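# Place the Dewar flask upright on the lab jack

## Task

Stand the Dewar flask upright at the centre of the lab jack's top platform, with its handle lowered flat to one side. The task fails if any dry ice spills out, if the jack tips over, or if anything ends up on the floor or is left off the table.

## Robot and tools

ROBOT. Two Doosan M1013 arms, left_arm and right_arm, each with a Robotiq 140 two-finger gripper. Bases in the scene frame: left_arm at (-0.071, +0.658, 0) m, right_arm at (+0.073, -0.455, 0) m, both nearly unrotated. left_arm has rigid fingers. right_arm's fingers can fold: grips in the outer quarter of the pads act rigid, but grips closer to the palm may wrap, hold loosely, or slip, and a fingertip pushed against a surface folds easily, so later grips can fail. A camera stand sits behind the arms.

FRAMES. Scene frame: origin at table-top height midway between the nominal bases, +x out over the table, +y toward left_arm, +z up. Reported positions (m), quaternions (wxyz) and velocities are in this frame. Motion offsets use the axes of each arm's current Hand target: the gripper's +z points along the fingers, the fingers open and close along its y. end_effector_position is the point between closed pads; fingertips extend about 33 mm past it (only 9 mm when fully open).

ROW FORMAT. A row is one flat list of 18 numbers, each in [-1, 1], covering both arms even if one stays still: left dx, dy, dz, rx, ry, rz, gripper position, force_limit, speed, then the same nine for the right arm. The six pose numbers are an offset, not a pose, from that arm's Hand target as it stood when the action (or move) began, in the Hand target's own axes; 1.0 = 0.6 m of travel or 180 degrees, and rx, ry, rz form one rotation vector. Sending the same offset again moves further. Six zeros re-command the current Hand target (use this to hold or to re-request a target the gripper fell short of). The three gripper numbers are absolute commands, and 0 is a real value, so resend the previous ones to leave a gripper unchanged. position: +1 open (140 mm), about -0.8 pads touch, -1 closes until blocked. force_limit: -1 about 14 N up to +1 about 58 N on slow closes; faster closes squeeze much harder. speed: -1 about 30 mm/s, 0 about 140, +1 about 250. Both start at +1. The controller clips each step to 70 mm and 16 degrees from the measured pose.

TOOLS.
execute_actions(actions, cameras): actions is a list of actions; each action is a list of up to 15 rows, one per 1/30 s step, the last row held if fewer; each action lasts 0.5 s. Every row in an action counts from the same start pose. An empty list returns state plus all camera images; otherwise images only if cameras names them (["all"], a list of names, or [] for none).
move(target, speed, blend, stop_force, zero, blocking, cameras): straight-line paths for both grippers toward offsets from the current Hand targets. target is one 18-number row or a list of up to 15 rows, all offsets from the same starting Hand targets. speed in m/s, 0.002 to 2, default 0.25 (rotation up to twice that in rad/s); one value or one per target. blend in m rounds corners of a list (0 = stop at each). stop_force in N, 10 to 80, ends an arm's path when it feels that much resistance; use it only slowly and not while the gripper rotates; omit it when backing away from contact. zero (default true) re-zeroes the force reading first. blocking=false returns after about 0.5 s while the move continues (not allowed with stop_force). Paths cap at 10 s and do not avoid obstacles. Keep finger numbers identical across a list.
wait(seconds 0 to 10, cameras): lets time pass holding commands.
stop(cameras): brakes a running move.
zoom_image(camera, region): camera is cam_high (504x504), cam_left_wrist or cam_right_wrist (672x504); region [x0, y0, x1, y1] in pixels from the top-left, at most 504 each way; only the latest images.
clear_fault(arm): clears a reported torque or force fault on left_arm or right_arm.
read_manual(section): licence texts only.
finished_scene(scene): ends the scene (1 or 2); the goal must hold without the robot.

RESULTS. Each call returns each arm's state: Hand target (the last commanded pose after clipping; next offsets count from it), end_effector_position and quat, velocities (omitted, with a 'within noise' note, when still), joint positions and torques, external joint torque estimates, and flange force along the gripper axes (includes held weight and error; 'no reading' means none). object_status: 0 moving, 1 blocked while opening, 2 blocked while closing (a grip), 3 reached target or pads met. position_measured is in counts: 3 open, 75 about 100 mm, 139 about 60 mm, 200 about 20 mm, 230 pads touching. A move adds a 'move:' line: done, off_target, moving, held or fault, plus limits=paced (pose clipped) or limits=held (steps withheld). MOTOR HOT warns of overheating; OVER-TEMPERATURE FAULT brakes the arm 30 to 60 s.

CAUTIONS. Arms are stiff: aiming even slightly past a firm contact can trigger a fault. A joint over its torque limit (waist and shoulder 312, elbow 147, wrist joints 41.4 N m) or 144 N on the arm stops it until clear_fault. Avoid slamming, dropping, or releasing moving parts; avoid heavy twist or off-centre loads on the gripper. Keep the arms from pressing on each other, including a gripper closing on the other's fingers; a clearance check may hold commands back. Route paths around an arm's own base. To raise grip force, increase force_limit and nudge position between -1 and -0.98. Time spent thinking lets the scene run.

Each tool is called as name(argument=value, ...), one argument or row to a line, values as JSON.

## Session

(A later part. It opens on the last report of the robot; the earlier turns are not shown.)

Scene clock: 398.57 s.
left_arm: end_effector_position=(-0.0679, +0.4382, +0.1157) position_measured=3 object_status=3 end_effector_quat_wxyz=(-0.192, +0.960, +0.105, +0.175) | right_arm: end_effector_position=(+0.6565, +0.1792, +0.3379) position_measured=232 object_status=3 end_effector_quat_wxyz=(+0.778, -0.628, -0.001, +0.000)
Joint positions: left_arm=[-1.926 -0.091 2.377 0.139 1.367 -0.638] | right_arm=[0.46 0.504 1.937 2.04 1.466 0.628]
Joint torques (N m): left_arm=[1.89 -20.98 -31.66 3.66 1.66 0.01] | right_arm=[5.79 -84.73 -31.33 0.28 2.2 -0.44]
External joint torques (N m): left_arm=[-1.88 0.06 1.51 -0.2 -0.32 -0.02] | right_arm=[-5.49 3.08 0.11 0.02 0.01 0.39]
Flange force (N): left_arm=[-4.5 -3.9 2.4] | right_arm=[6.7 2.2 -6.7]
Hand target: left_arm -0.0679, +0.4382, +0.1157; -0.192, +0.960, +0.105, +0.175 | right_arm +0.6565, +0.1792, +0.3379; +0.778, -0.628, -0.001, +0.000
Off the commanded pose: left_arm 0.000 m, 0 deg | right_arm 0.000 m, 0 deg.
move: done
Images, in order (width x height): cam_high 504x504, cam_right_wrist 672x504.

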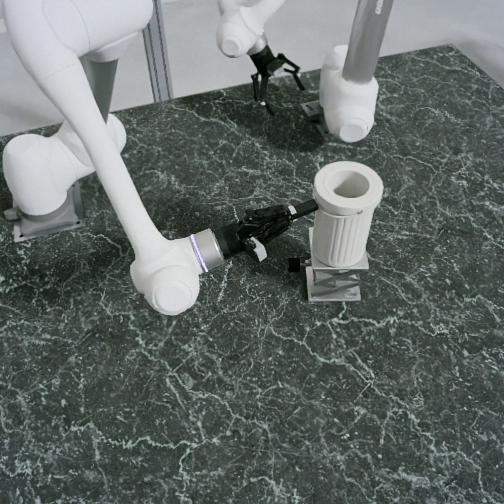

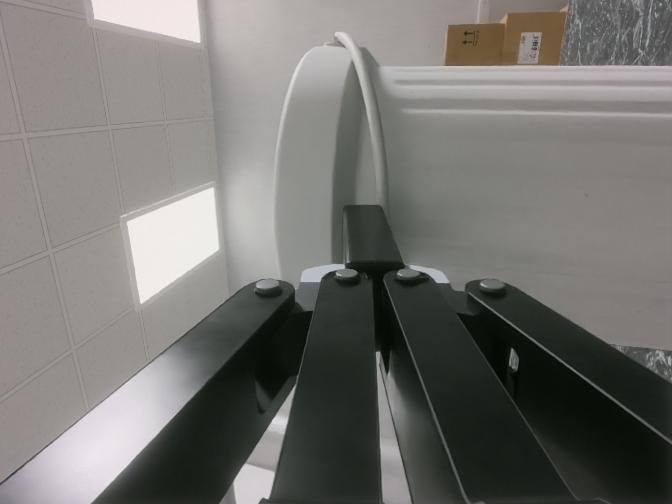

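move(
  target=[0,0,0,0,0,0,1,1,1,0,0.0112,0.0025,0,0,0,-1,-0.5,-0.5],
  speed=0.015,
  stop_force=10,
  cameras=["cam_high","cam_right_wrist"],
)

zoom_image(
  camera="cam_right_wrist",
  region=[286, 20, 536, 320],
)

zoom_image(
  camera="cam_high",
  region=[290, 140, 390, 240],
)

Scene clock: 401.27 s.
left_arm: end_effector_position=(-0.0679, +0.4382, +0.1157) position_measured=3 object_status=3 end_effector_quat_wxyz=(-0.192, +0.960, +0.105, +0.175) | right_arm: end_effector_position=(+0.6565, +0.1821, +0.3316) position_measured=232 object_status=3 end_effector_quat_wxyz=(+0.778, -0.628, -0.001, +0.000)
Joint positions: left_arm=[-1.926 -0.091 2.377 0.139 1.367 -0.638] | right_arm=[0.464 0.514 1.937 2.044 1.468 0.618]
Joint torques (N m): left_arm=[2.1 -21.19 -31.67 3.72 1.67 0.02] | right_arm=[5.71 -85.21 -30.92 0.19 2.36 -0.26]
External joint torques (N m): left_arm=[-2.12 -0.05 1.21 -0.23 -0.34 -0.03] | right_arm=[-5.77 4.19 0.36 0.11 -0.17 0.21]
Flange force (N): left_arm=[-5.0 -4.3 1.8] | right_arm=[7.3 3.9 -6.8]
Hand target: left_arm -0.0679, +0.4382, +0.1157; -0.192, +0.960, +0.105, +0.175 | right_arm +0.6565, +0.1821, +0.3316; +0.778, -0.628, -0.001, +0.000
Off the commanded pose: left_arm 0.000 m, 0 deg | right_arm 0.000 m, 0 deg.
move: done
Images, in order (width x height): cam_high 504x504, cam_right_wrist 672x504.

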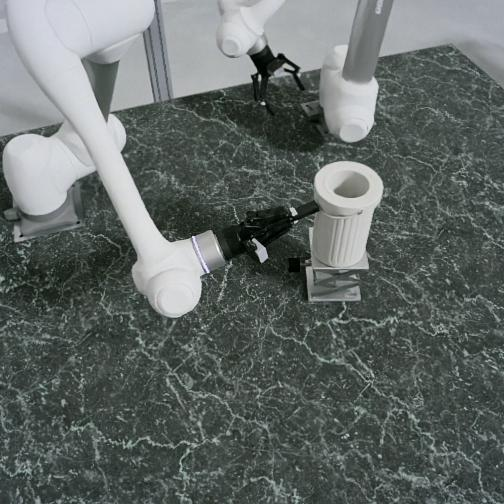

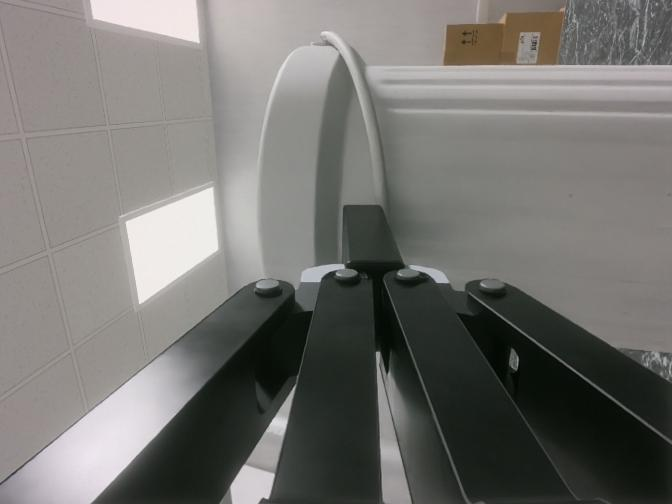

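Scaled by 1.680 from the camera's 672x504 image, which has a finer 960x720 frame.

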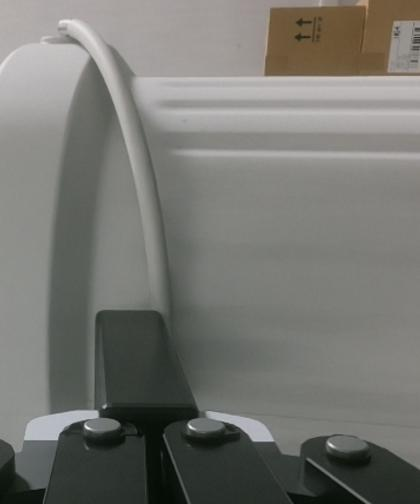

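Scaled by 5.040 from the camera's 504x504 image, which has a finer 720x720 frame.

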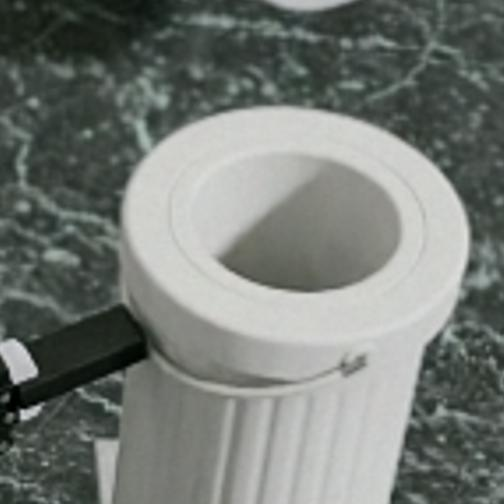

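move(
  target=[
    [0,0,0,0,0,0,1,1,1,0,0,-0.2,0,0,0,-1,-0.5,-0.5],
    [0,0,0,0,0,0,1,1,1,0,-0.3,-0.35,-0.0667,0,0,-1,-0.5,-0.5],
  ],
  speed=[0.08,0.2],
  blend=[0.03,0],
  cameras=["all"],
)

zoom_image(
  camera="cam_high",
  region=[290, 140, 390, 240],
)

zoom_image(
  camera="cam_high",
  region=[290, 210, 390, 310],
)

Scene clock: 404.63 s.
left_arm: end_effector_position=(-0.0679, +0.4382, +0.1157) position_measured=3 object_status=3 end_effector_quat_wxyz=(-0.192, +0.960, +0.105, +0.175) | right_arm: end_effector_position=(+0.6567, -0.0610, +0.4634) position_measured=232 object_status=3 end_effector_quat_wxyz=(+0.708, -0.706, -0.001, +0.000)
Joint positions: left_arm=[-1.926 -0.091 2.377 0.139 1.367 -0.638] | right_arm=[0.071 0.184 1.951 1.597 1.533 1.005]
Joint torques (N m): left_arm=[1.82 -21.11 -31.7 3.74 1.66 -0.04] | right_arm=[5.56 -58.4 -37.45 2.21 1.64 -0.4]
External joint torques (N m): left_arm=[-1.78 -0.04 1.31 -0.25 -0.33 0.02] | right_arm=[-5.87 2.3 -0.2 0.05 -0.17 0.35]
Flange force (N): left_arm=[-4.2 -3.8 2.1] | right_arm=[4.3 1.2 -9.3]
Hand target: left_arm -0.0679, +0.4382, +0.1157; -0.192, +0.960, +0.105, +0.175 | right_arm +0.6567, -0.0611, +0.4635; +0.708, -0.706, -0.001, +0.000
Off the commanded pose: left_arm 0.000 m, 0 deg | right_arm 0.000 m, 0 deg.
move: done

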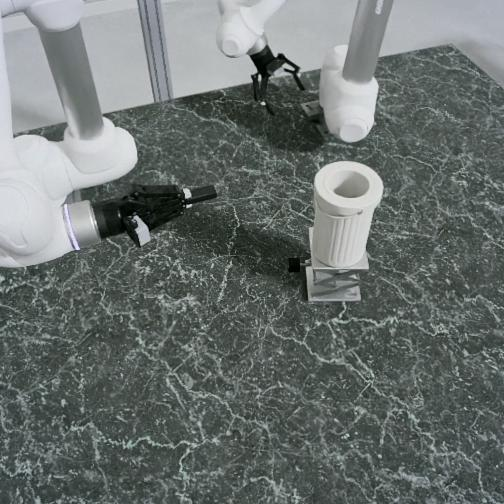

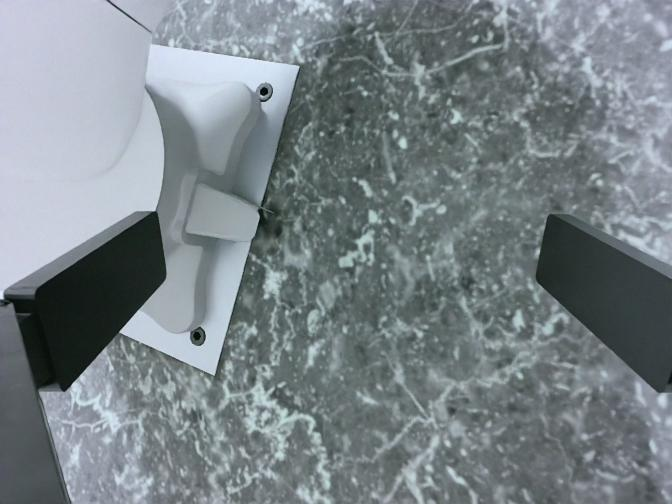

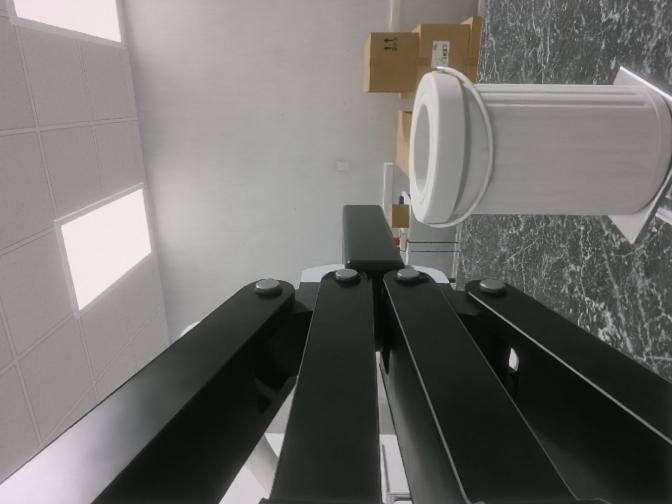

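Scaled by 5.040 from the camera's 504x504 image, which has a finer 720x720 frame.

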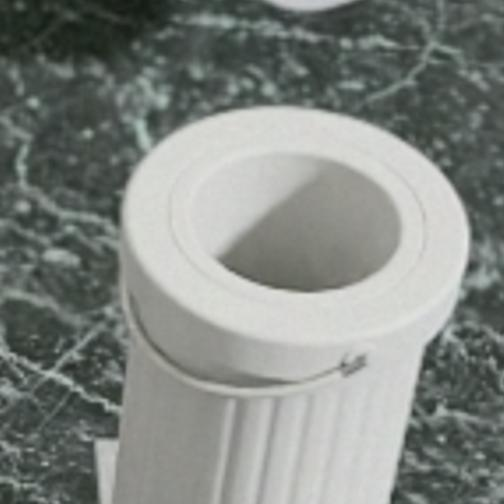

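Scaled by 5.040 from the camera's 504x504 image, which has a finer 720x720 frame.

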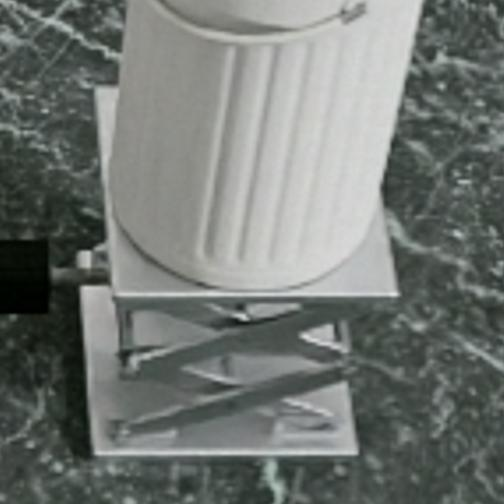

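finished_scene(
  scene=1,
)

The scene is finished: the task was done.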